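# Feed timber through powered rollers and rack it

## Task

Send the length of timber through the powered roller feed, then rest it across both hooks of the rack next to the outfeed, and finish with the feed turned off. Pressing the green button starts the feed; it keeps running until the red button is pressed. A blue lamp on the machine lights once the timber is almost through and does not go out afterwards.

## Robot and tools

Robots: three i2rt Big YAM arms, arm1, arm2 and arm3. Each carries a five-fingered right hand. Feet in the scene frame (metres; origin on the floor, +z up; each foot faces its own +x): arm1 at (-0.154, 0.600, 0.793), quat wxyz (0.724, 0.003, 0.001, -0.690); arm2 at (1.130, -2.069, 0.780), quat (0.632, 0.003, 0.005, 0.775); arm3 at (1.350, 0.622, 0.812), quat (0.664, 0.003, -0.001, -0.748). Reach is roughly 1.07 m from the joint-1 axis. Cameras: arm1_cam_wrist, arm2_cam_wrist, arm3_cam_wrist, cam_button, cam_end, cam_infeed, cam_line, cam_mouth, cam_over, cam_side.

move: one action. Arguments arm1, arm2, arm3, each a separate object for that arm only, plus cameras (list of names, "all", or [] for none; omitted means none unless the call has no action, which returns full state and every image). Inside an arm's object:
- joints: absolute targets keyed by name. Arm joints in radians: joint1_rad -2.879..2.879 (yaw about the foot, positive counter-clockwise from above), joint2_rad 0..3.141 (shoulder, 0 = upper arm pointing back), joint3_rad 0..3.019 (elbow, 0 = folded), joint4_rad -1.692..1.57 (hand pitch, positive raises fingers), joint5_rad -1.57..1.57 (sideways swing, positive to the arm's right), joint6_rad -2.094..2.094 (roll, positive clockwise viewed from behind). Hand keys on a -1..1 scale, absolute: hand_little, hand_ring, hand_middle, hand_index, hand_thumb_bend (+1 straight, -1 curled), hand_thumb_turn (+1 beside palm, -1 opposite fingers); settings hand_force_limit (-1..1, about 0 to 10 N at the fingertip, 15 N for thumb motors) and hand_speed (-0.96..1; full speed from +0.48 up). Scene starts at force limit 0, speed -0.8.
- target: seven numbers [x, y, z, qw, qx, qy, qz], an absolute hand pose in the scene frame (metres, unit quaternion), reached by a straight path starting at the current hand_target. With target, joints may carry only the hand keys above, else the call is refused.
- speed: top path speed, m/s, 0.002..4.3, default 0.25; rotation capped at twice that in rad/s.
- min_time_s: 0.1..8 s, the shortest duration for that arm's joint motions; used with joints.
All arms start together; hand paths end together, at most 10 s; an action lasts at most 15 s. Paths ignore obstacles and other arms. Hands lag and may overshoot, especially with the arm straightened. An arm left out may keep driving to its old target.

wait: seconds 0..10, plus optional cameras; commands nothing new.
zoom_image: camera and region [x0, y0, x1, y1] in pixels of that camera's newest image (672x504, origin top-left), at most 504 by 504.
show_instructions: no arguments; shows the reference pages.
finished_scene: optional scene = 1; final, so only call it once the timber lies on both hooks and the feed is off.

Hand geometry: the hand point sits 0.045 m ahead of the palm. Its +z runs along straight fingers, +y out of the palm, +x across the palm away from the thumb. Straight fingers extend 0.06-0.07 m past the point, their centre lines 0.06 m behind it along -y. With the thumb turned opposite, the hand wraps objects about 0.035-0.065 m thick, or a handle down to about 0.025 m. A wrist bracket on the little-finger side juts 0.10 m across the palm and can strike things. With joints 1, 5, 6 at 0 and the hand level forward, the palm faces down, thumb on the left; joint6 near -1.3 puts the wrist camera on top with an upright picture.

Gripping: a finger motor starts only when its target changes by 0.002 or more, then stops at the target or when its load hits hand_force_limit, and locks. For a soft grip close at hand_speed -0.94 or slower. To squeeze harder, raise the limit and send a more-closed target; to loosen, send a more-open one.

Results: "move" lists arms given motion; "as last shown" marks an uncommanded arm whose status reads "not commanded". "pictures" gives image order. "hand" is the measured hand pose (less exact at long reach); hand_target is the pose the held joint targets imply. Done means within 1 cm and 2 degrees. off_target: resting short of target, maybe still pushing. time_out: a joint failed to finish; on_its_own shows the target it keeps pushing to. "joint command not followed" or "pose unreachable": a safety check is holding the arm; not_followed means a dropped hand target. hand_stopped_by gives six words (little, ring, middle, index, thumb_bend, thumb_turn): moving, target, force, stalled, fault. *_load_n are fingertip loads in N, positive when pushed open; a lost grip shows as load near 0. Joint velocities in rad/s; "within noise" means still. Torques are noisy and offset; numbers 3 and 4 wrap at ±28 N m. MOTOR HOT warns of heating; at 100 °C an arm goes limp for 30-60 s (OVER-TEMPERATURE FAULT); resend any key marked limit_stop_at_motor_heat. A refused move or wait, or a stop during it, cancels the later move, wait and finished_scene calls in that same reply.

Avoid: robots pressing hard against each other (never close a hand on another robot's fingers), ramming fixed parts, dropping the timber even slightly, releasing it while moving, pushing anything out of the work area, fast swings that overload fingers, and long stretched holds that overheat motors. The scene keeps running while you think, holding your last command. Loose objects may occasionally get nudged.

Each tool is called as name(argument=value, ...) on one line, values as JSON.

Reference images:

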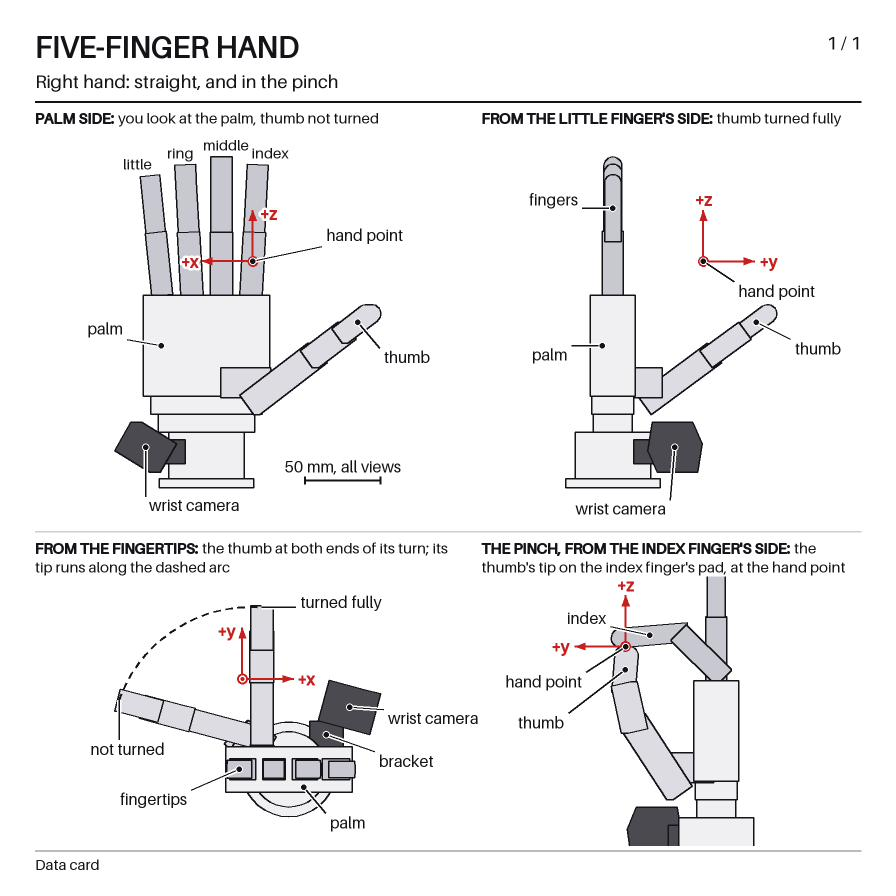

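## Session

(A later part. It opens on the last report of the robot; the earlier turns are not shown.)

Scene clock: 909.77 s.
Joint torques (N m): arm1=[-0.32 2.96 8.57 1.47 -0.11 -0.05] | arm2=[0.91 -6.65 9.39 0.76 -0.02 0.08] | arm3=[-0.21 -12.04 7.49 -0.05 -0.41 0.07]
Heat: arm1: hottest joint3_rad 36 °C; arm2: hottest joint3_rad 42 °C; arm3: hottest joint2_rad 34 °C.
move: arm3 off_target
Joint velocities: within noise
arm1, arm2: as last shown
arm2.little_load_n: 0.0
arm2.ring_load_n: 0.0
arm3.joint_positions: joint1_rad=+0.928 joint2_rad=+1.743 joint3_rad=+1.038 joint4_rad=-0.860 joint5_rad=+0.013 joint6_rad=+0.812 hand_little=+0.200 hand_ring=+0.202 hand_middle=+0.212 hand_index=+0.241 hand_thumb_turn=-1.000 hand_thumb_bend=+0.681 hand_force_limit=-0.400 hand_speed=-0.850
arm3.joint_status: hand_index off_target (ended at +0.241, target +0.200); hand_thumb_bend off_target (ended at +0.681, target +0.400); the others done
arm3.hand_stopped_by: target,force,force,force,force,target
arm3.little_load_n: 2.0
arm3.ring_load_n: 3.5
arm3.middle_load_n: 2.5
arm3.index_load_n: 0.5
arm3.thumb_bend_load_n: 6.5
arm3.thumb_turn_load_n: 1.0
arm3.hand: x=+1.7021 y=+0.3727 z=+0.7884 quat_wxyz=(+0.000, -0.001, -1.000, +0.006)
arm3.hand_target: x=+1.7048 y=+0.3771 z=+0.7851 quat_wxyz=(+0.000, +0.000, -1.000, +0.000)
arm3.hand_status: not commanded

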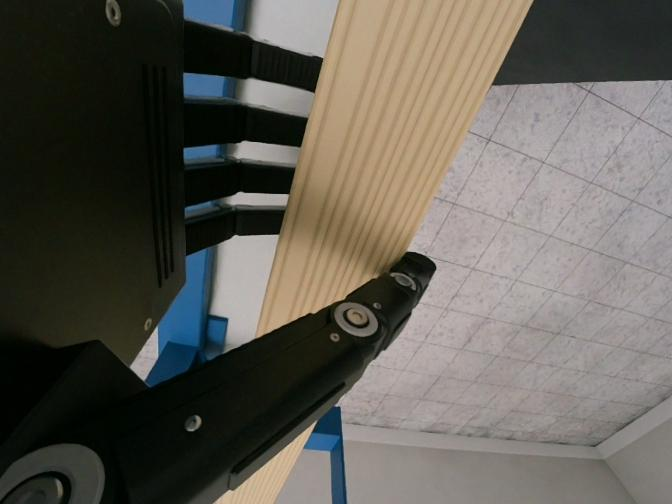

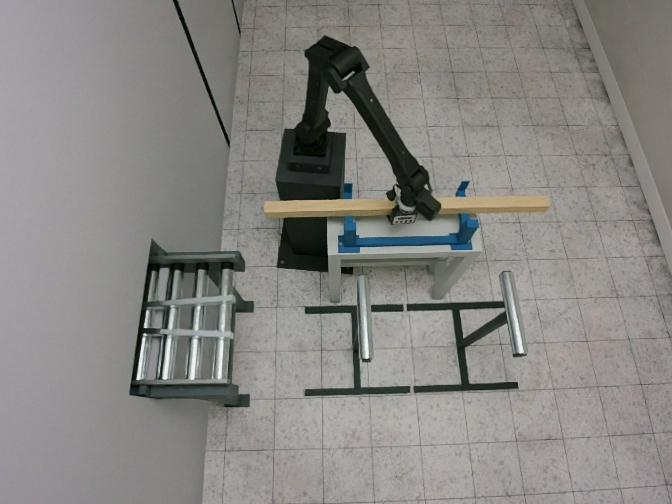

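move(arm3={"joints": {"hand_force_limit": 0.1, "hand_little": -0.5, "hand_ring": -0.5, "hand_middle": -0.5, "hand_index": -0.5, "hand_thumb_bend": -0.2}}, cameras=["arm3_cam_wrist", "cam_infeed"])

zoom_image(camera="arm3_cam_wrist", region=[180, 0, 540, 360])

Scene clock: 920.20 s.
Joint torques (N m): arm1=[-0.32 2.96 8.57 1.47 -0.11 -0.05] | arm2=[0.91 -6.36 9.37 0.73 -0.02 0.1] | arm3=[-1.26 -12.45 7.62 -0.08 -0.32 0.08]
Heat: arm1: hottest joint3_rad 36 °C; arm2: hottest joint3_rad 42 °C; arm3: hottest joint2_rad 34 °C.
move: arm3 off_target
Joint velocities: within noise
arm1, arm2: as last shown
arm2.thumb_bend_load_n: -0.5
arm3.joint_positions: joint1_rad=+0.928 joint2_rad=+1.747 joint3_rad=+1.034 joint4_rad=-0.856 joint5_rad=+0.012 joint6_rad=+0.812 hand_little=+0.119 hand_ring=+0.148 hand_middle=+0.146 hand_index=+0.134 hand_thumb_turn=-1.000 hand_thumb_bend=+0.679 hand_force_limit=+0.100 hand_speed=-0.850
arm3.joint_status: hand_little off_target (ended at +0.119, target -0.500); hand_ring off_target (ended at +0.148, target -0.500); hand_middle off_target (ended at +0.146, target -0.500); hand_index off_target (ended at +0.134, target -0.500); hand_thumb_bend off_target (ended at +0.679, target -0.200); the others done
arm3.hand_stopped_by: force,force,force,force,force,target
arm3.little_load_n: 5.5
arm3.ring_load_n: 2.0
arm3.middle_load_n: 3.0
arm3.index_load_n: 6.5
arm3.thumb_bend_load_n: 17.5
arm3.thumb_turn_load_n: 2.0
arm3.hand: x=+1.7012 y=+0.3740 z=+0.7862 quat_wxyz=(+0.001, -0.001, -1.000, +0.004)
arm3.hand_target: x=+1.7048 y=+0.3771 z=+0.7851 quat_wxyz=(+0.000, +0.000, -1.000, +0.000)
arm3.hand_status: not commanded

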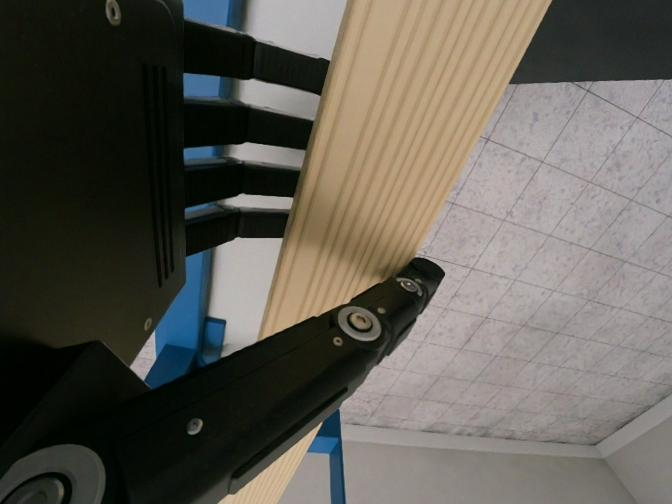

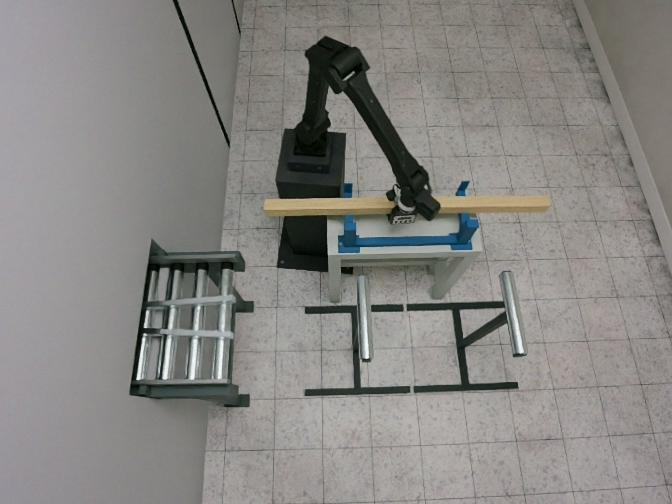

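Scaled by 1.400 from the camera's image (finer frame: 960x720).

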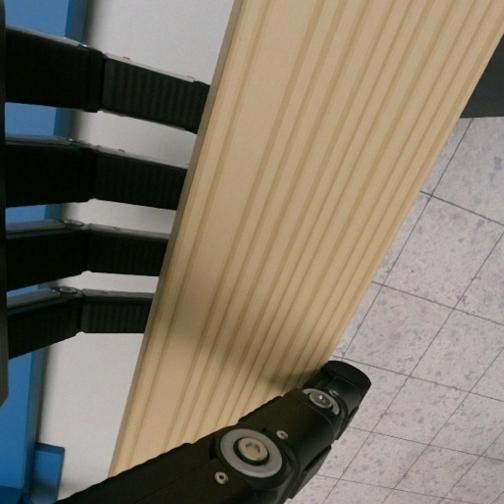

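move(arm3={"target": [1.705, 0.377, 0.845, 0, 0, 1, 0], "speed": 0.06}, cameras=["arm3_cam_wrist", "cam_infeed", "cam_line"])

zoom_image(camera="arm3_cam_wrist", region=[180, 0, 540, 360])

zoom_image(camera="cam_infeed", region=[250, 100, 560, 300])

Scene clock: 927.33 s.
Joint torques (N m): arm1=[-0.26 2.96 8.57 1.47 -0.11 -0.05] | arm2=[0.79 -6.36 9.37 0.69 -0.01 0.11] | arm3=[-0.97 -12.69 10.45 -0.12 -0.19 0.04]
Heat: arm1: hottest joint3_rad 36 °C; arm2: hottest joint3_rad 42 °C; arm3: hottest joint2_rad 33 °C.
move: arm3 off_target
Joint velocities: within noise
arm1: as last shown
arm1.ring_load_n: -0.5
arm2.joint_positions: joint1_rad=+0.147 joint2_rad=+1.295 joint3_rad=+0.982 joint4_rad=-1.182 joint5_rad=-0.016 joint6_rad=+0.138 hand_little=-1.000 hand_ring=-1.000 hand_middle=-1.000 hand_index=+1.000 hand_thumb_turn=+1.000 hand_thumb_bend=+1.000 hand_force_limit=+0.000 hand_speed=-0.800
arm2.joint_status: not commanded
arm2.hand_stopped_by: target,target,target,target,target,target
arm2.little_load_n: 0.0
arm2.ring_load_n: 0.0
arm2.middle_load_n: 0.0
arm2.index_load_n: 0.0
arm2.thumb_bend_load_n: 0.0
arm2.thumb_turn_load_n: 0.0
arm2.hand: x=+0.9852 y=-1.7888 z=+0.9055 quat_wxyz=(-0.033, +0.994, +0.106, -0.023)
arm2.hand_target: x=+0.9850 y=-1.7870 z=+0.9001 quat_wxyz=(-0.030, +0.994, +0.104, -0.022)
arm2.hand_status: not commanded
arm3.joint_positions: joint1_rad=+0.930 joint2_rad=+1.661 joint3_rad=+1.071 joint4_rad=-1.008 joint5_rad=+0.009 joint6_rad=+0.813 hand_little=+0.119 hand_ring=+0.148 hand_middle=+0.146 hand_index=+0.133 hand_thumb_turn=-1.000 hand_thumb_bend=+0.676 hand_force_limit=+0.100 hand_speed=-0.850
arm3.joint_status: not commanded
arm3.hand_stopped_by: force,force,force,force,force,target
arm3.little_load_n: 0.0
arm3.ring_load_n: 0.0
arm3.middle_load_n: 0.0
arm3.index_load_n: 0.0
arm3.thumb_bend_load_n: 0.0
arm3.thumb_turn_load_n: 0.0
arm3.hand: x=+1.6941 y=+0.3825 z=+0.8342 quat_wxyz=(+0.010, -0.001, -1.000, -0.007)
arm3.hand_target: x=+1.7048 y=+0.3771 z=+0.8452 quat_wxyz=(+0.000, +0.000, -1.000, +0.000)
arm3.hand_status: off_target (0.016 m and 1.4 deg from the pose sent, 0.059 m and 0.5 deg at the start)

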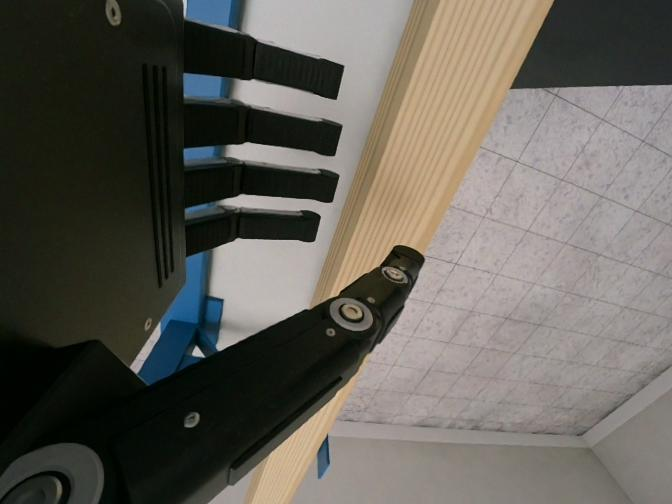

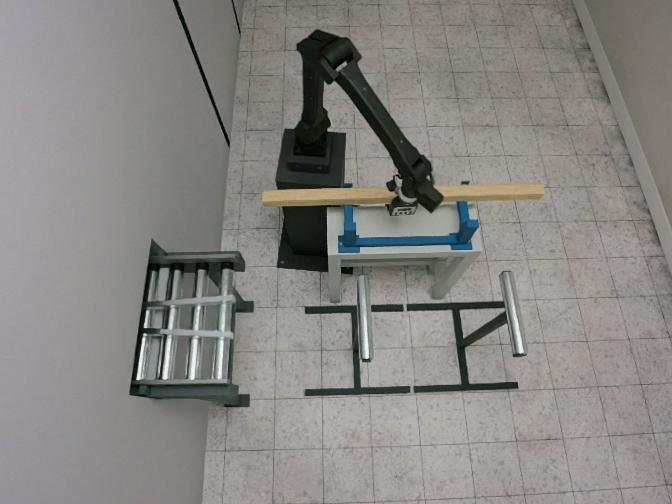

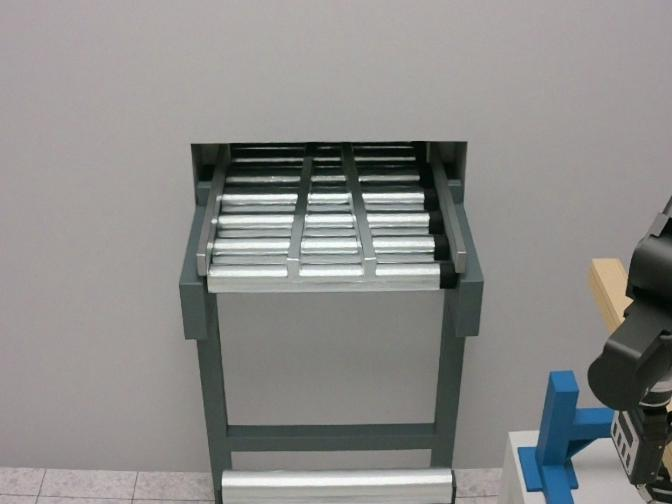

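Scaled by 1.400 from the camera's image (finer frame: 960x720).

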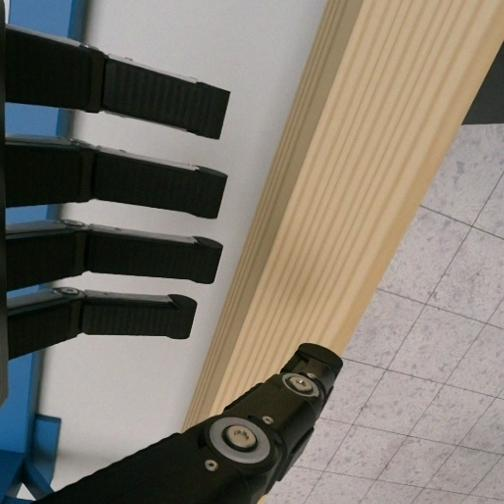

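Scaled by 1.626 from the camera's image (finer frame: 960x720).

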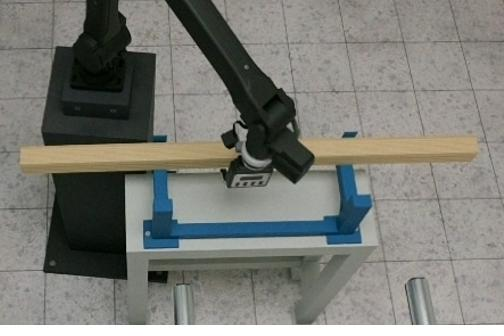

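move(arm3={"target": [1.705, 0.377, 0.91, 0, 0, 1, 0], "speed": 0.1, "joints": {"hand_speed": -0.4, "hand_little": 0.95, "hand_ring": 0.95, "hand_middle": 0.95, "hand_index": 0.95, "hand_thumb_bend": 1}}, cameras=["arm3_cam_wrist", "cam_infeed", "cam_line"])

zoom_image(camera="arm3_cam_wrist", region=[180, 0, 540, 360])

zoom_image(camera="cam_infeed", region=[250, 100, 560, 300])

zoom_image(camera="cam_line", region=[532, 230, 672, 504])

Scene clock: 954.07 s.
Joint torques (N m): arm1=[-0.26 2.96 8.57 1.47 -0.11 -0.06] | arm2=[1.08 -6.42 9.4 0.69 -0.02 0.09] | arm3=[-1.44 -12.75 11.32 -0.35 -0.19 0.04]
Heat: arm1: hottest joint3_rad 36 °C; arm2: hottest joint3_rad 42 °C; arm3: hottest joint2_rad 34 °C.
move: arm3 off_target
Joint velocities: within noise
arm1, arm2: as last shown
arm1.ring_load_n: 0.0
arm1.thumb_bend_load_n: 0.5
arm3.joint_positions: joint1_rad=+0.930 joint2_rad=+1.583 joint3_rad=+1.160 joint4_rad=-1.179 joint5_rad=+0.009 joint6_rad=+0.813 hand_little=+0.950 hand_ring=+0.950 hand_middle=+0.950 hand_index=+0.950 hand_thumb_turn=-1.000 hand_thumb_bend=+1.000 hand_force_limit=+0.100 hand_speed=-0.400
arm3.joint_status: all done
arm3.hand_stopped_by: target,target,target,target,target,target
arm3.little_load_n: 0.0
arm3.ring_load_n: 0.0
arm3.middle_load_n: 0.0
arm3.index_load_n: 0.0
arm3.thumb_bend_load_n: -0.5
arm3.thumb_turn_load_n: 0.0
arm3.hand: x=+1.6942 y=+0.3819 z=+0.8969 quat_wxyz=(+0.012, -0.001, -1.000, -0.009)
arm3.hand_target: x=+1.7047 y=+0.3772 z=+0.9101 quat_wxyz=(+0.000, +0.000, -1.000, +0.000)
arm3.hand_status: off_target (0.018 m and 1.7 deg from the pose sent, 0.077 m and 1.5 deg at the start)

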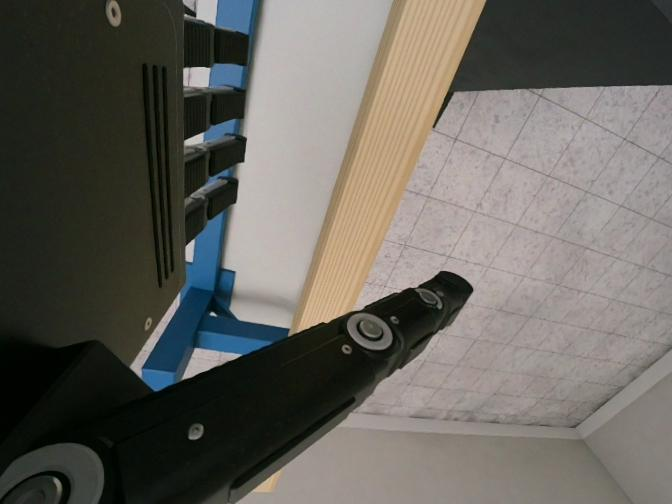

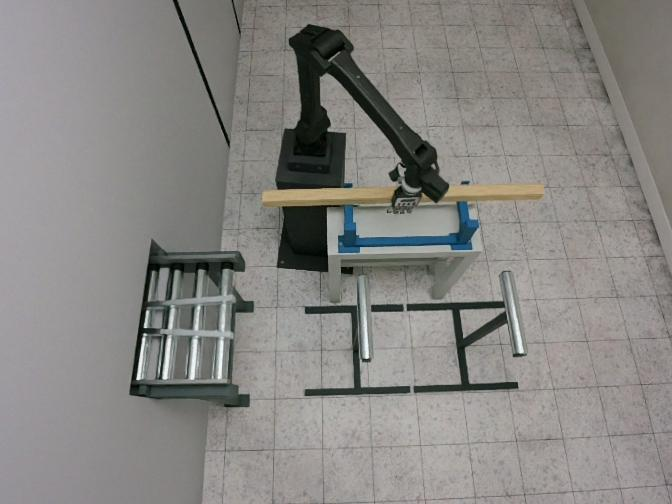

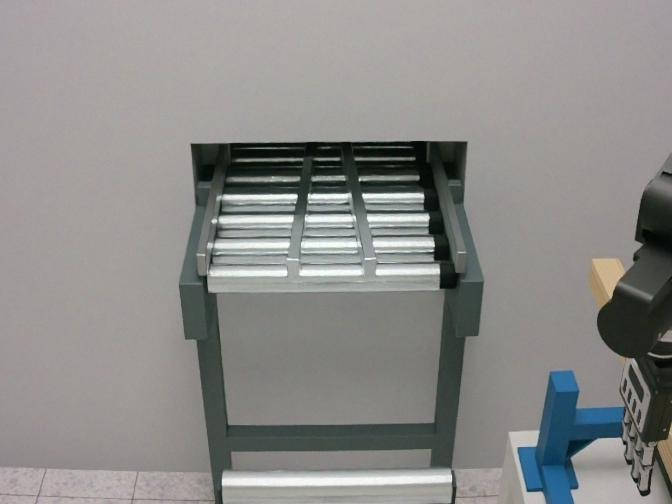

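Scaled by 1.400 from the camera's image (finer frame: 960x720).

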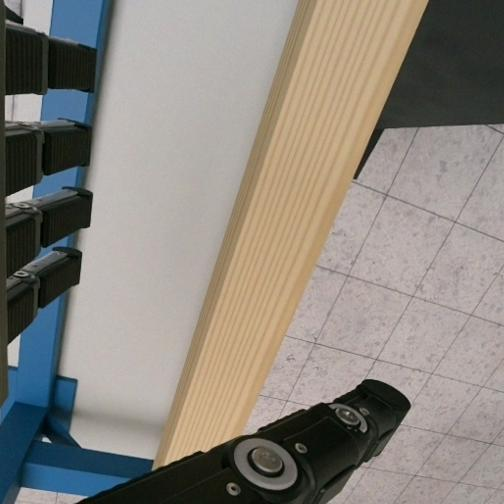

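Scaled by 1.626 from the camera's image (finer frame: 960x720).

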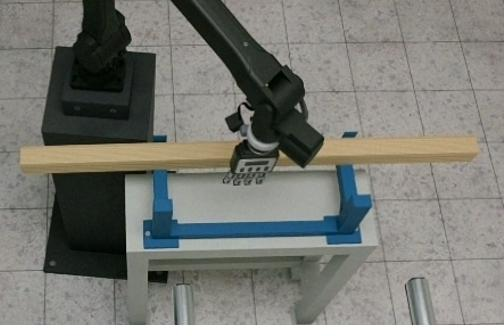

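Scaled by 1.839 from the camera's image (finer frame: 960x720).

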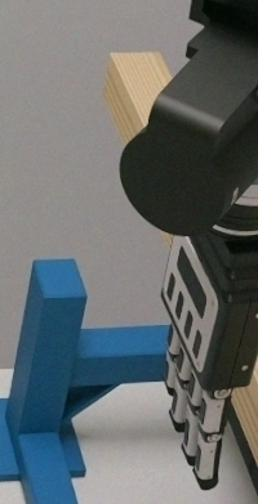

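move(arm3={"target": [1.70, 0.422, 0.9, 0, 0, 1, 0], "speed": 0.12})

move(arm3={"target": [1.70, 0.422, 0.79, 0, 0, 1, 0], "speed": 0.08}, cameras=["arm3_cam_wrist", "cam_infeed", "cam_line"])

zoom_image(camera="arm3_cam_wrist", region=[180, 0, 540, 360])

zoom_image(camera="cam_infeed", region=[350, 140, 450, 240])

Scene clock: 975.67 s.
Joint torques (N m): arm1=[-0.32 2.96 8.57 1.47 -0.11 -0.05] | arm2=[1.03 -6.65 9.35 0.72 -0.02 0.1] | arm3=[-0.38 -11.52 8.49 0.25 -0.19 0.1]
Heat: arm1: hottest joint3_rad 36 °C; arm2: hottest joint3_rad 42 °C; arm3: hottest joint2_rad 33 °C.
move: arm3 done
Joint velocities: within noise
arm1.joint_positions: joint1_rad=+0.856 joint2_rad=+0.621 joint3_rad=+1.410 joint4_rad=-1.585 joint5_rad=-0.098 joint6_rad=-0.872 hand_little=+1.000 hand_ring=+1.000 hand_middle=+1.000 hand_index=+1.000 hand_thumb_turn=+1.000 hand_thumb_bend=+1.000 hand_force_limit=+0.000 hand_speed=-0.800
arm1.joint_status: not commanded
arm1.hand_stopped_by: target,target,target,target,target,target
arm1.little_load_n: 0.0
arm1.ring_load_n: 0.0
arm1.middle_load_n: 0.0
arm1.index_load_n: 0.0
arm1.thumb_bend_load_n: 0.0
arm1.thumb_turn_load_n: 0.0
arm1.hand: x=-0.0293 y=+0.4880 z=+1.2334 quat_wxyz=(-0.054, +0.728, -0.570, +0.376)
arm1.hand_target: x=-0.0294 y=+0.4880 z=+1.2402 quat_wxyz=(-0.054, +0.726, -0.568, +0.385)
arm1.hand_status: not commanded
arm2: as last shown
arm2.little_load_n: 0.5
arm3.joint_positions: joint1_rad=+1.005 joint2_rad=+1.517 joint3_rad=+1.082 joint4_rad=-1.157 joint5_rad=+0.007 joint6_rad=+0.882 hand_little=+0.950 hand_ring=+0.950 hand_middle=+0.950 hand_index=+0.950 hand_thumb_turn=-1.000 hand_thumb_bend=+1.000 hand_force_limit=+0.100 hand_speed=-0.400
arm3.joint_status: not commanded
arm3.hand_stopped_by: target,target,target,target,target,target
arm3.little_load_n: 0.0
arm3.ring_load_n: 0.0
arm3.middle_load_n: 0.0
arm3.index_load_n: 0.0
arm3.thumb_bend_load_n: 0.0
arm3.thumb_turn_load_n: 0.0
arm3.hand: x=+1.6970 y=+0.4220 z=+0.8964 quat_wxyz=(+0.008, +0.002, -1.000, -0.005)
arm3.hand_target: x=+1.7000 y=+0.4220 z=+0.9001 quat_wxyz=(+0.000, +0.000, -1.000, +0.000)
arm3.hand_status: done (0.005 m and 1.1 deg from the pose sent, 0.040 m and 1.7 deg at the start)
pictures: none

Scene clock: 977.70 s.
Joint torques (N m): arm1=[-0.26 2.96 8.57 1.47 -0.11 -0.05] | arm2=[0.79 -6.48 9.4 0.72 -0.02 0.09] | arm3=[-0.79 -9.88 7.31 0.43 -0.16 0.09]
Heat: arm1: hottest joint3_rad 36 °C; arm2: hottest joint3_rad 42 °C; arm3: hottest joint2_rad 33 °C.
move: arm3 done
Joint velocities: within noise
arm1, arm2: as last shown
arm2.little_load_n: 0.0
arm3.joint_positions: joint1_rad=+1.005 joint2_rad=+1.654 joint3_rad=+0.943 joint4_rad=-0.851 joint5_rad=+0.007 joint6_rad=+0.883 hand_little=+0.950 hand_ring=+0.950 hand_middle=+0.950 hand_index=+0.950 hand_thumb_turn=-1.000 hand_thumb_bend=+1.000 hand_force_limit=+0.100 hand_speed=-0.400
arm3.joint_status: not commanded
arm3.hand_stopped_by: target,target,target,target,target,target
arm3.little_load_n: 0.0
arm3.ring_load_n: 0.0
arm3.middle_load_n: 0.0
arm3.index_load_n: 0.0
arm3.thumb_bend_load_n: 0.0
arm3.thumb_turn_load_n: 0.0
arm3.hand: x=+1.6995 y=+0.4206 z=+0.7977 quat_wxyz=(-0.004, +0.002, -1.000, +0.004)
arm3.hand_target: x=+1.6999 y=+0.4221 z=+0.7902 quat_wxyz=(+0.000, +0.000, -1.000, +0.000)
arm3.hand_status: done (0.008 m and 0.7 deg from the pose sent, 0.106 m and 1.1 deg at the start)

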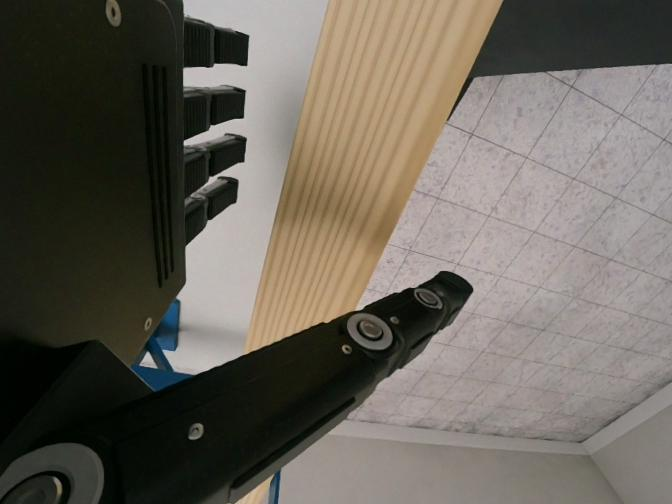

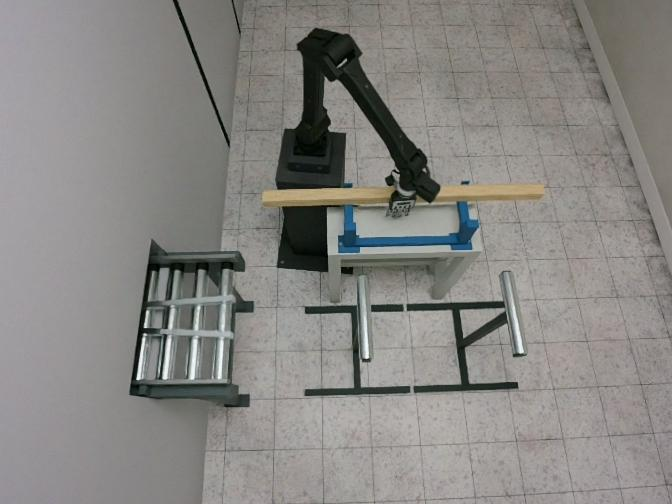

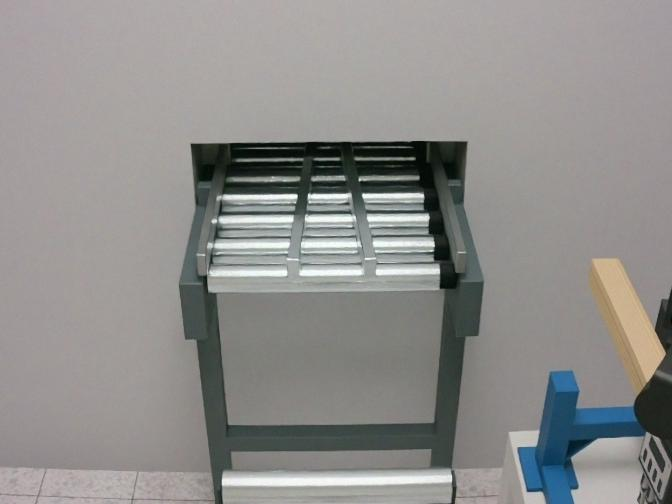

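Scaled by 1.400 from the camera's image (finer frame: 960x720).

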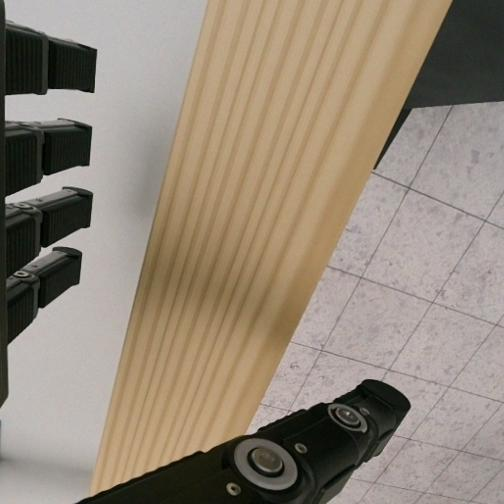

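Scaled by 5.040 from the camera's image (finer frame: 960x720).

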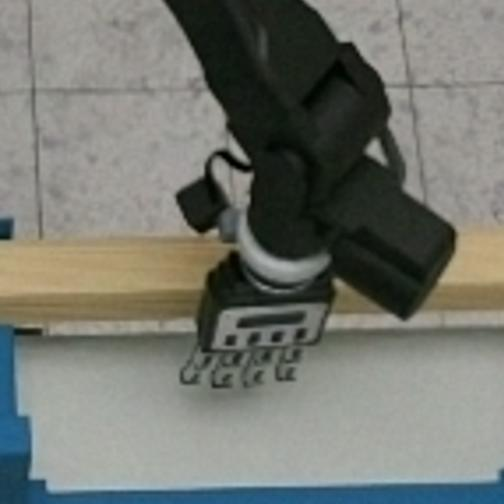

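move(arm3={"target": [1.70, 0.426, 0.765, 0, 0, 1, 0], "speed": 0.06})

move(arm3={"joints": {"hand_speed": -0.85, "hand_force_limit": -0.3, "hand_little": -0.2, "hand_ring": -0.2, "hand_middle": -0.2, "hand_index": -0.2, "hand_thumb_bend": 0}}, cameras=["arm3_cam_wrist", "cam_infeed", "cam_line"])

zoom_image(camera="arm3_cam_wrist", region=[180, 0, 540, 360])

Scene clock: 1003.67 s.
Joint torques (N m): arm1=[-0.32 2.96 8.57 1.47 -0.11 -0.06] | arm2=[1.03 -6.59 9.33 0.69 -0.02 0.08] | arm3=[-0.67 -10.52 6.79 0.59 -0.15 0.13]
Heat: arm1: hottest joint3_rad 36 °C; arm2: hottest joint3_rad 42 °C; arm3: hottest joint2_rad 33 °C.
move: arm3 done
Joint velocities: within noise
arm1, arm2: as last shown
arm3.joint_positions: joint1_rad=+1.008 joint2_rad=+1.698 joint3_rad=+0.916 joint4_rad=-0.779 joint5_rad=+0.007 joint6_rad=+0.888 hand_little=+0.950 hand_ring=+0.950 hand_middle=+0.950 hand_index=+0.950 hand_thumb_turn=-1.000 hand_thumb_bend=+1.000 hand_force_limit=+0.100 hand_speed=-0.400
arm3.joint_status: not commanded
arm3.hand_stopped_by: target,target,target,target,target,target
arm3.little_load_n: 0.0
arm3.ring_load_n: 0.0
arm3.middle_load_n: 0.0
arm3.index_load_n: 0.0
arm3.thumb_bend_load_n: 0.0
arm3.thumb_turn_load_n: 0.0
arm3.hand: x=+1.6991 y=+0.4226 z=+0.7731 quat_wxyz=(-0.004, +0.000, -1.000, +0.005)
arm3.hand_target: x=+1.6997 y=+0.4261 z=+0.7652 quat_wxyz=(+0.000, +0.000, -1.000, +0.000)
arm3.hand_status: done (0.009 m and 0.7 deg from the pose sent, 0.033 m and 0.7 deg at the start)
pictures: none

Scene clock: 1007.90 s.
Joint torques (N m): arm1=[-0.26 2.96 8.58 1.47 -0.11 -0.05] | arm2=[0.91 -6.53 9.43 0.75 -0.02 0.09] | arm3=[-1.61 -10.4 6.98 0.17 0.26 0.12]
Heat: arm1: hottest joint3_rad 36 °C; arm2: hottest joint3_rad 42 °C; arm3: hottest joint2_rad 33 °C.
move: arm3 off_target
Joint velocities: within noise
arm1, arm2: as last shown
arm3.joint_positions: joint1_rad=+1.015 joint2_rad=+1.700 joint3_rad=+0.914 joint4_rad=-0.777 joint5_rad=-0.004 joint6_rad=+0.883 hand_little=-0.077 hand_ring=-0.049 hand_middle=-0.035 hand_index=+0.007 hand_thumb_turn=-1.000 hand_thumb_bend=+0.682 hand_force_limit=-0.300 hand_speed=-0.850
arm3.joint_status: hand_little off_target (ended at -0.077, target -0.200); hand_ring off_target (ended at -0.049, target -0.200); hand_middle off_target (ended at -0.035, target -0.200); hand_index off_target (ended at +0.007, target -0.200); hand_thumb_bend off_target (ended at +0.682, target +0.000); the others done
arm3.hand_stopped_by: force,force,force,force,force,target
arm3.little_load_n: 5.0
arm3.ring_load_n: 3.0
arm3.middle_load_n: 2.0
arm3.index_load_n: 0.0
arm3.thumb_bend_load_n: 11.0
arm3.thumb_turn_load_n: -0.5
arm3.hand: x=+1.7011 y=+0.4273 z=+0.7725 quat_wxyz=(-0.007, +0.007, -1.000, +0.000)
arm3.hand_target: x=+1.6998 y=+0.4261 z=+0.7652 quat_wxyz=(+0.000, +0.000, -1.000, +0.000)
arm3.hand_status: not commanded

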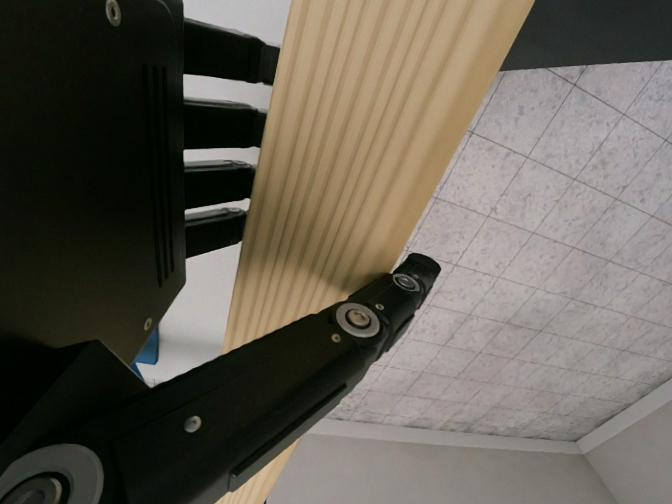

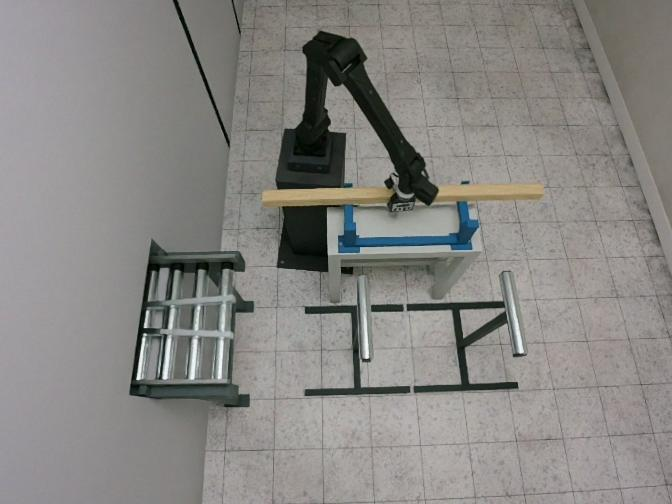

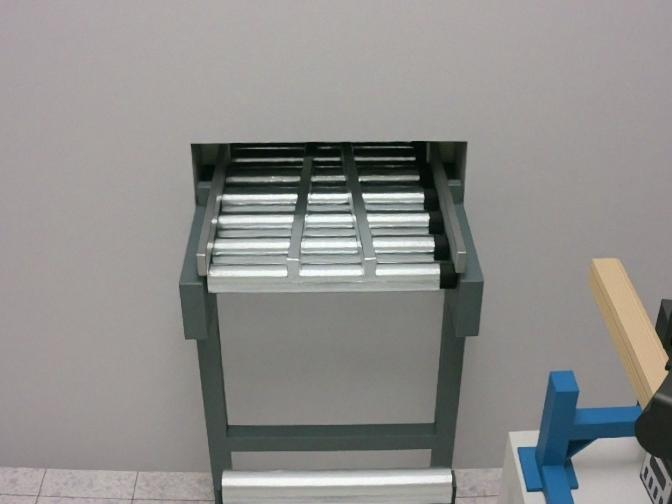

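Scaled by 1.400 from the camera's image (finer frame: 960x720).

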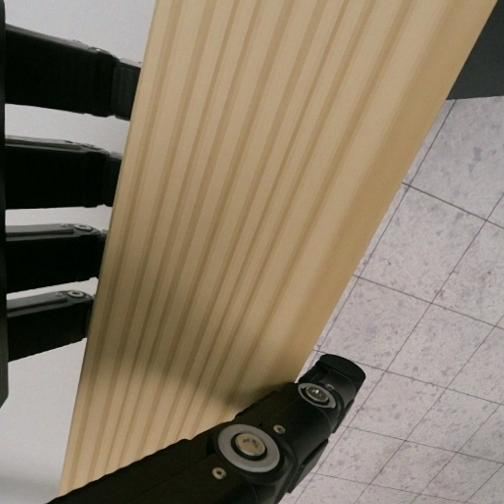

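move(arm3={"joints": {"hand_force_limit": 0.0, "hand_little": -0.3, "hand_ring": -0.3, "hand_middle": -0.3, "hand_index": -0.3}})

move(arm3={"target": [1.70, 0.422, 0.805, 0, 0, 1, 0], "speed": 0.05}, cameras=["arm3_cam_wrist", "cam_infeed", "cam_line"])

zoom_image(camera="cam_infeed", region=[250, 100, 560, 300])

Scene clock: 1021.73 s.
Joint torques (N m): arm1=[-0.32 3.02 8.58 1.47 -0.11 -0.06] | arm2=[0.79 -6.3 9.39 0.69 -0.01 0.09] | arm3=[-1.44 -10.4 7.21 0.31 0.28 0.04]
Heat: arm1: hottest joint3_rad 36 °C; arm2: hottest joint3_rad 42 °C; arm3: hottest joint2_rad 33 °C.
move: arm3 off_target
Joint velocities: within noise
arm1, arm2: as last shown
arm2.middle_load_n: 0.5
arm3.joint_positions: joint1_rad=+1.015 joint2_rad=+1.700 joint3_rad=+0.912 joint4_rad=-0.776 joint5_rad=-0.004 joint6_rad=+0.889 hand_little=-0.089 hand_ring=-0.102 hand_middle=-0.116 hand_index=-0.115 hand_thumb_turn=-1.000 hand_thumb_bend=+0.682 hand_force_limit=+0.000 hand_speed=-0.850
arm3.joint_status: hand_little off_target (ended at -0.089, target -0.300); hand_ring off_target (ended at -0.102, target -0.300); hand_middle off_target (ended at -0.116, target -0.300); hand_index off_target (ended at -0.115, target -0.300); the others done
arm3.hand_stopped_by: force,force,force,force,force,target
arm3.little_load_n: 0.0
arm3.ring_load_n: 1.5
arm3.middle_load_n: 3.5
arm3.index_load_n: 5.0
arm3.thumb_bend_load_n: 15.0
arm3.thumb_turn_load_n: 0.5
arm3.hand: x=+1.7007 y=+0.4277 z=+0.7719 quat_wxyz=(-0.006, +0.004, -1.000, +0.000)
arm3.hand_target: x=+1.6998 y=+0.4261 z=+0.7652 quat_wxyz=(+0.000, +0.000, -1.000, +0.000)
arm3.hand_status: not commanded
pictures: none

Scene clock: 1023.10 s.
Joint torques (N m): arm1=[-0.32 2.96 8.57 1.47 -0.11 -0.05] | arm2=[0.85 -6.59 9.39 0.69 -0.01 0.08] | arm3=[-1.61 -15.74 10.24 -1.28 -0.15 0.05]
Heat: arm1: hottest joint3_rad 36 °C; arm2: hottest joint3_rad 42 °C; arm3: hottest joint2_rad 33 °C.
move: arm3 off_target
Joint velocities: within noise
arm1, arm2: as last shown
arm1.thumb_bend_load_n: 0.5
arm1.thumb_turn_load_n: -0.5
arm2.middle_load_n: 0.0
arm3.joint_positions: joint1_rad=+1.013 joint2_rad=+1.688 joint3_rad=+0.915 joint4_rad=-0.847 joint5_rad=+0.007 joint6_rad=+0.883 hand_little=-0.089 hand_ring=-0.102 hand_middle=-0.116 hand_index=-0.115 hand_thumb_turn=-1.000 hand_thumb_bend=+0.682 hand_force_limit=+0.000 hand_speed=-0.850
arm3.joint_status: not commanded
arm3.hand_stopped_by: force,force,force,force,force,target
arm3.little_load_n: 3.5
arm3.ring_load_n: 5.5
arm3.middle_load_n: 6.0
arm3.index_load_n: 4.0
arm3.thumb_bend_load_n: 10.5
arm3.thumb_turn_load_n: 0.0
arm3.hand: x=+1.6866 y=+0.4348 z=+0.7779 quat_wxyz=(+0.018, +0.006, -1.000, -0.014)
arm3.hand_target: x=+1.6994 y=+0.4226 z=+0.8043 quat_wxyz=(+0.000, +0.000, -1.000, +0.000)
arm3.hand_status: off_target (0.033 m and 2.7 deg from the pose sent, 0.034 m and 0.9 deg at the start)

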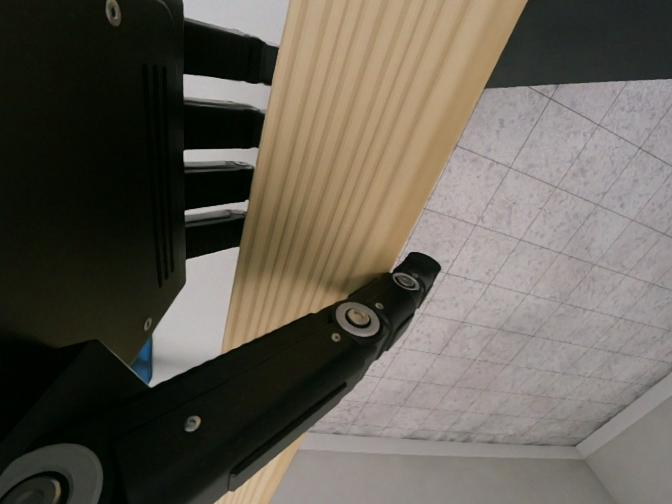

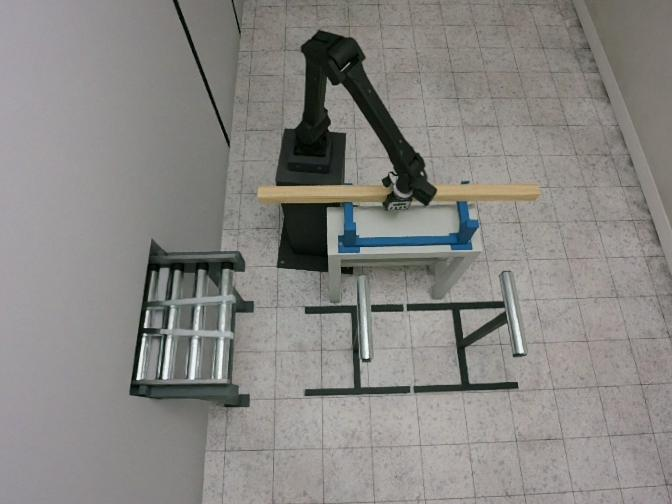

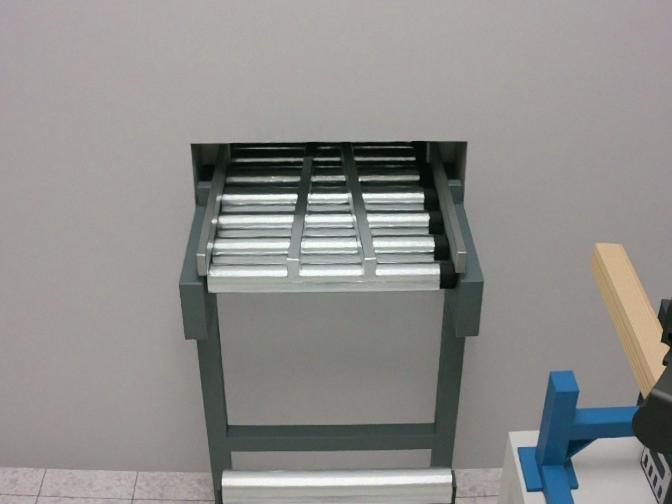

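Scaled by 1.626 from the camera's image (finer frame: 960x720).

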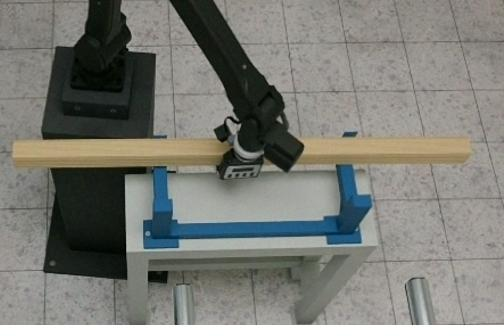

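move(arm3={"target": [1.705, 0.415, 0.88, 0, 0, 1, 0], "speed": 0.06}, cameras=["arm3_cam_wrist", "cam_infeed", "cam_line"])

Scene clock: 1040.97 s.
Joint torques (N m): arm1=[-0.32 2.96 8.57 1.47 -0.11 -0.05] | arm2=[0.85 -6.42 9.4 0.7 -0.02 0.1] | arm3=[-1.73 -15.91 13.26 -0.94 -0.68 -0.04]
Heat: arm1: hottest joint3_rad 36 °C; arm2: hottest joint3_rad 42 °C; arm3: hottest joint2_rad 34 °C.
move: arm3 off_target
Joint velocities: within noise
arm1: as last shown
arm1.thumb_bend_load_n: 0.0
arm1.thumb_turn_load_n: 0.0
arm2.joint_positions: joint1_rad=+0.147 joint2_rad=+1.295 joint3_rad=+0.982 joint4_rad=-1.182 joint5_rad=-0.016 joint6_rad=+0.138 hand_little=-1.000 hand_ring=-1.000 hand_middle=-1.000 hand_index=+1.000 hand_thumb_turn=+1.000 hand_thumb_bend=+1.000 hand_force_limit=+0.000 hand_speed=-0.800
arm2.joint_status: not commanded
arm2.hand_stopped_by: target,target,target,target,target,target
arm2.little_load_n: 0.0
arm2.ring_load_n: 0.0
arm2.middle_load_n: 0.0
arm2.index_load_n: 0.0
arm2.thumb_bend_load_n: 0.0
arm2.thumb_turn_load_n: 0.0
arm2.hand: x=+0.9852 y=-1.7888 z=+0.9055 quat_wxyz=(-0.033, +0.994, +0.106, -0.023)
arm2.hand_target: x=+0.9850 y=-1.7870 z=+0.9001 quat_wxyz=(-0.030, +0.994, +0.104, -0.022)
arm2.hand_status: not commanded
arm3.joint_positions: joint1_rad=+1.007 joint2_rad=+1.600 joint3_rad=+1.000 joint4_rad=-1.074 joint5_rad=+0.020 joint6_rad=+0.885 hand_little=-0.089 hand_ring=-0.102 hand_middle=-0.116 hand_index=-0.115 hand_thumb_turn=-1.000 hand_thumb_bend=+0.682 hand_force_limit=+0.000 hand_speed=-0.850
arm3.joint_status: not commanded
arm3.hand_stopped_by: force,force,force,force,force,target
arm3.little_load_n: 0.0
arm3.ring_load_n: 3.0
arm3.middle_load_n: 6.0
arm3.index_load_n: 7.0
arm3.thumb_bend_load_n: 8.5
arm3.thumb_turn_load_n: 2.0
arm3.hand: x=+1.6795 y=+0.4343 z=+0.8382 quat_wxyz=(+0.043, +0.002, -0.999, -0.026)
arm3.hand_target: x=+1.7031 y=+0.4165 z=+0.8796 quat_wxyz=(+0.000, +0.000, -1.000, +0.000)
arm3.hand_status: off_target (0.053 m and 5.8 deg from the pose sent, 0.106 m and 2.7 deg at the start)

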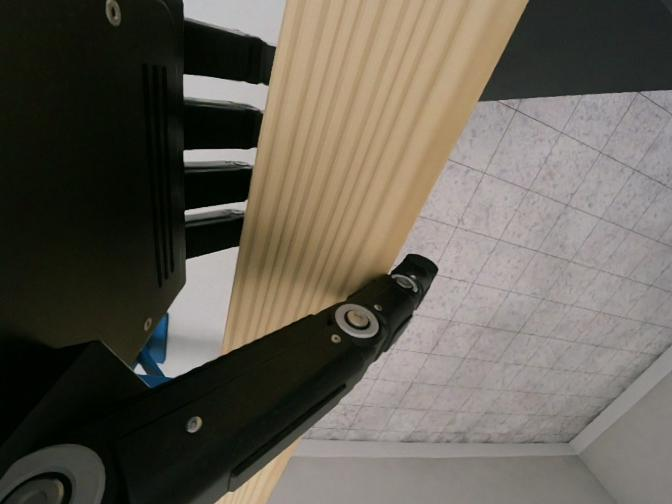

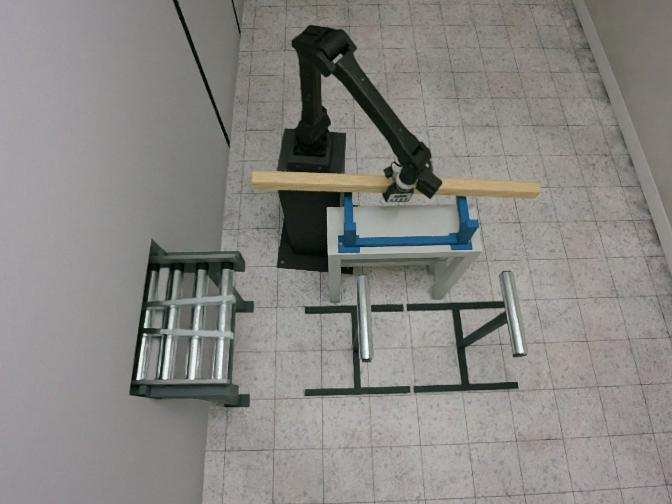

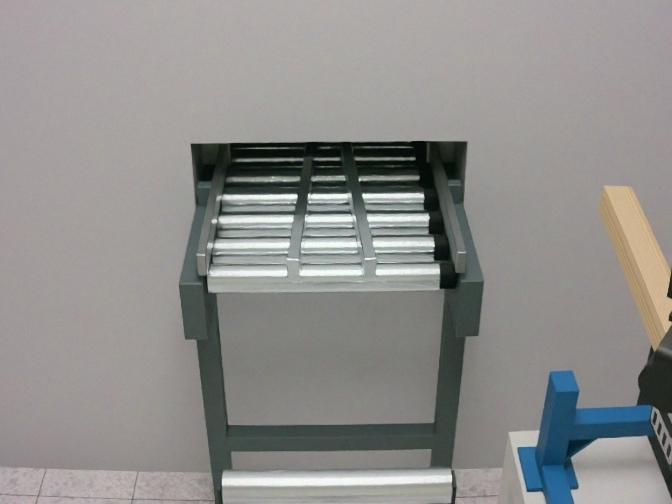

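move(arm3={"target": [1.70, 0.41, 0.97, 0, 0, 1, 0], "speed": 0.08}, cameras=["arm3_cam_wrist", "cam_infeed", "cam_line"])

zoom_image(camera="cam_infeed", region=[240, 100, 560, 300])

Scene clock: 1050.77 s.
Joint torques (N m): arm1=[-0.26 2.9 8.57 1.46 -0.11 -0.05] | arm2=[0.91 -6.53 9.36 0.72 -0.02 0.09] | arm3=[-2.14 -15.21 15.15 -0.8 -0.68 -0.11]
Heat: arm1: hottest joint3_rad 36 °C; arm2: hottest joint3_rad 42 °C; arm3: hottest joint2_rad 34 °C.
move: arm3 off_target
Joint velocities: within noise
arm1, arm2: as last shown
arm3.joint_positions: joint1_rad=+0.996 joint2_rad=+1.512 joint3_rad=+1.146 joint4_rad=-1.315 joint5_rad=+0.020 joint6_rad=+0.882 hand_little=-0.089 hand_ring=-0.102 hand_middle=-0.116 hand_index=-0.115 hand_thumb_turn=-1.000 hand_thumb_bend=+0.682 hand_force_limit=+0.000 hand_speed=-0.850
arm3.joint_status: not commanded
arm3.hand_stopped_by: force,force,force,force,force,target
arm3.little_load_n: 0.0
arm3.ring_load_n: 2.5
arm3.middle_load_n: 6.0
arm3.index_load_n: 7.0
arm3.thumb_bend_load_n: 8.5
arm3.thumb_turn_load_n: 2.0
arm3.hand: x=+1.6815 y=+0.4267 z=+0.9233 quat_wxyz=(+0.046, -0.002, -0.999, -0.028)
arm3.hand_target: x=+1.6977 y=+0.4120 z=+0.9692 quat_wxyz=(+0.000, +0.000, -1.000, +0.001)
arm3.hand_status: off_target (0.053 m and 6.2 deg from the pose sent, 0.136 m and 5.8 deg at the start)

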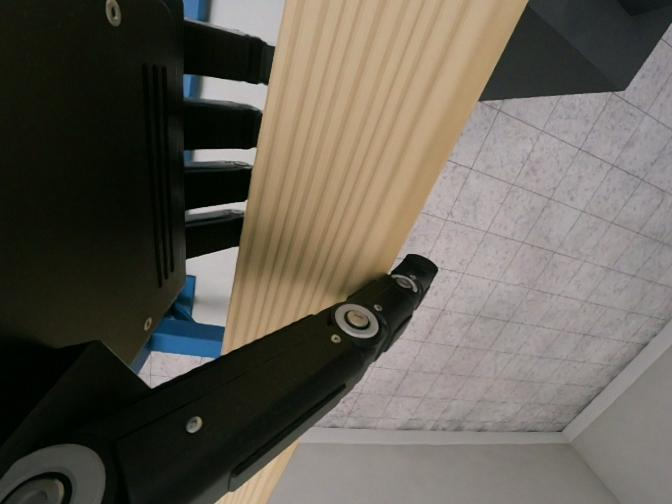

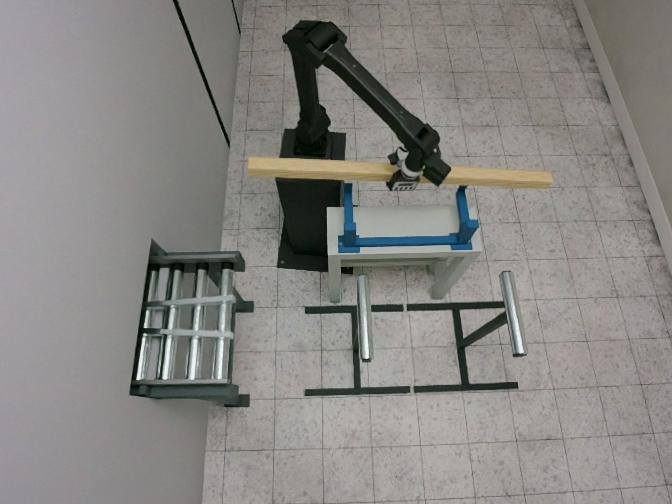

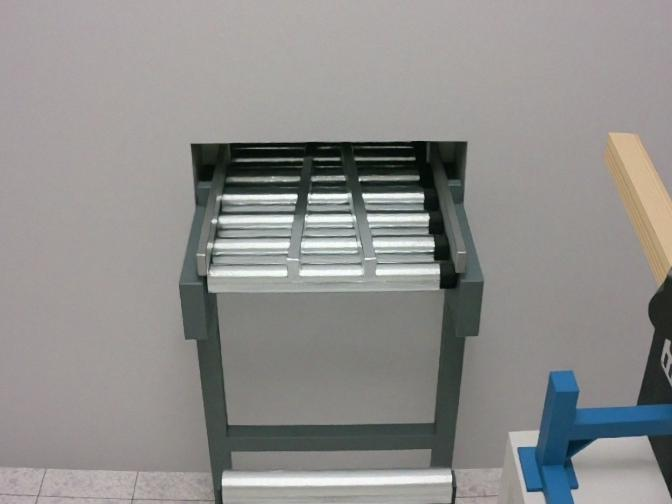

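Scaled by 1.575 from the camera's image (finer frame: 960x720).

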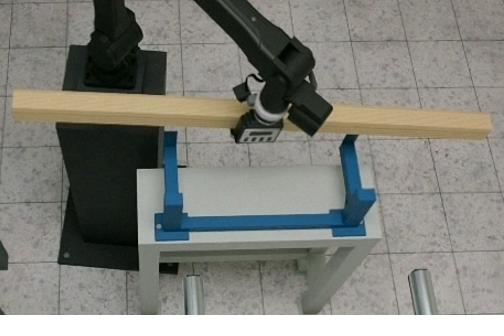

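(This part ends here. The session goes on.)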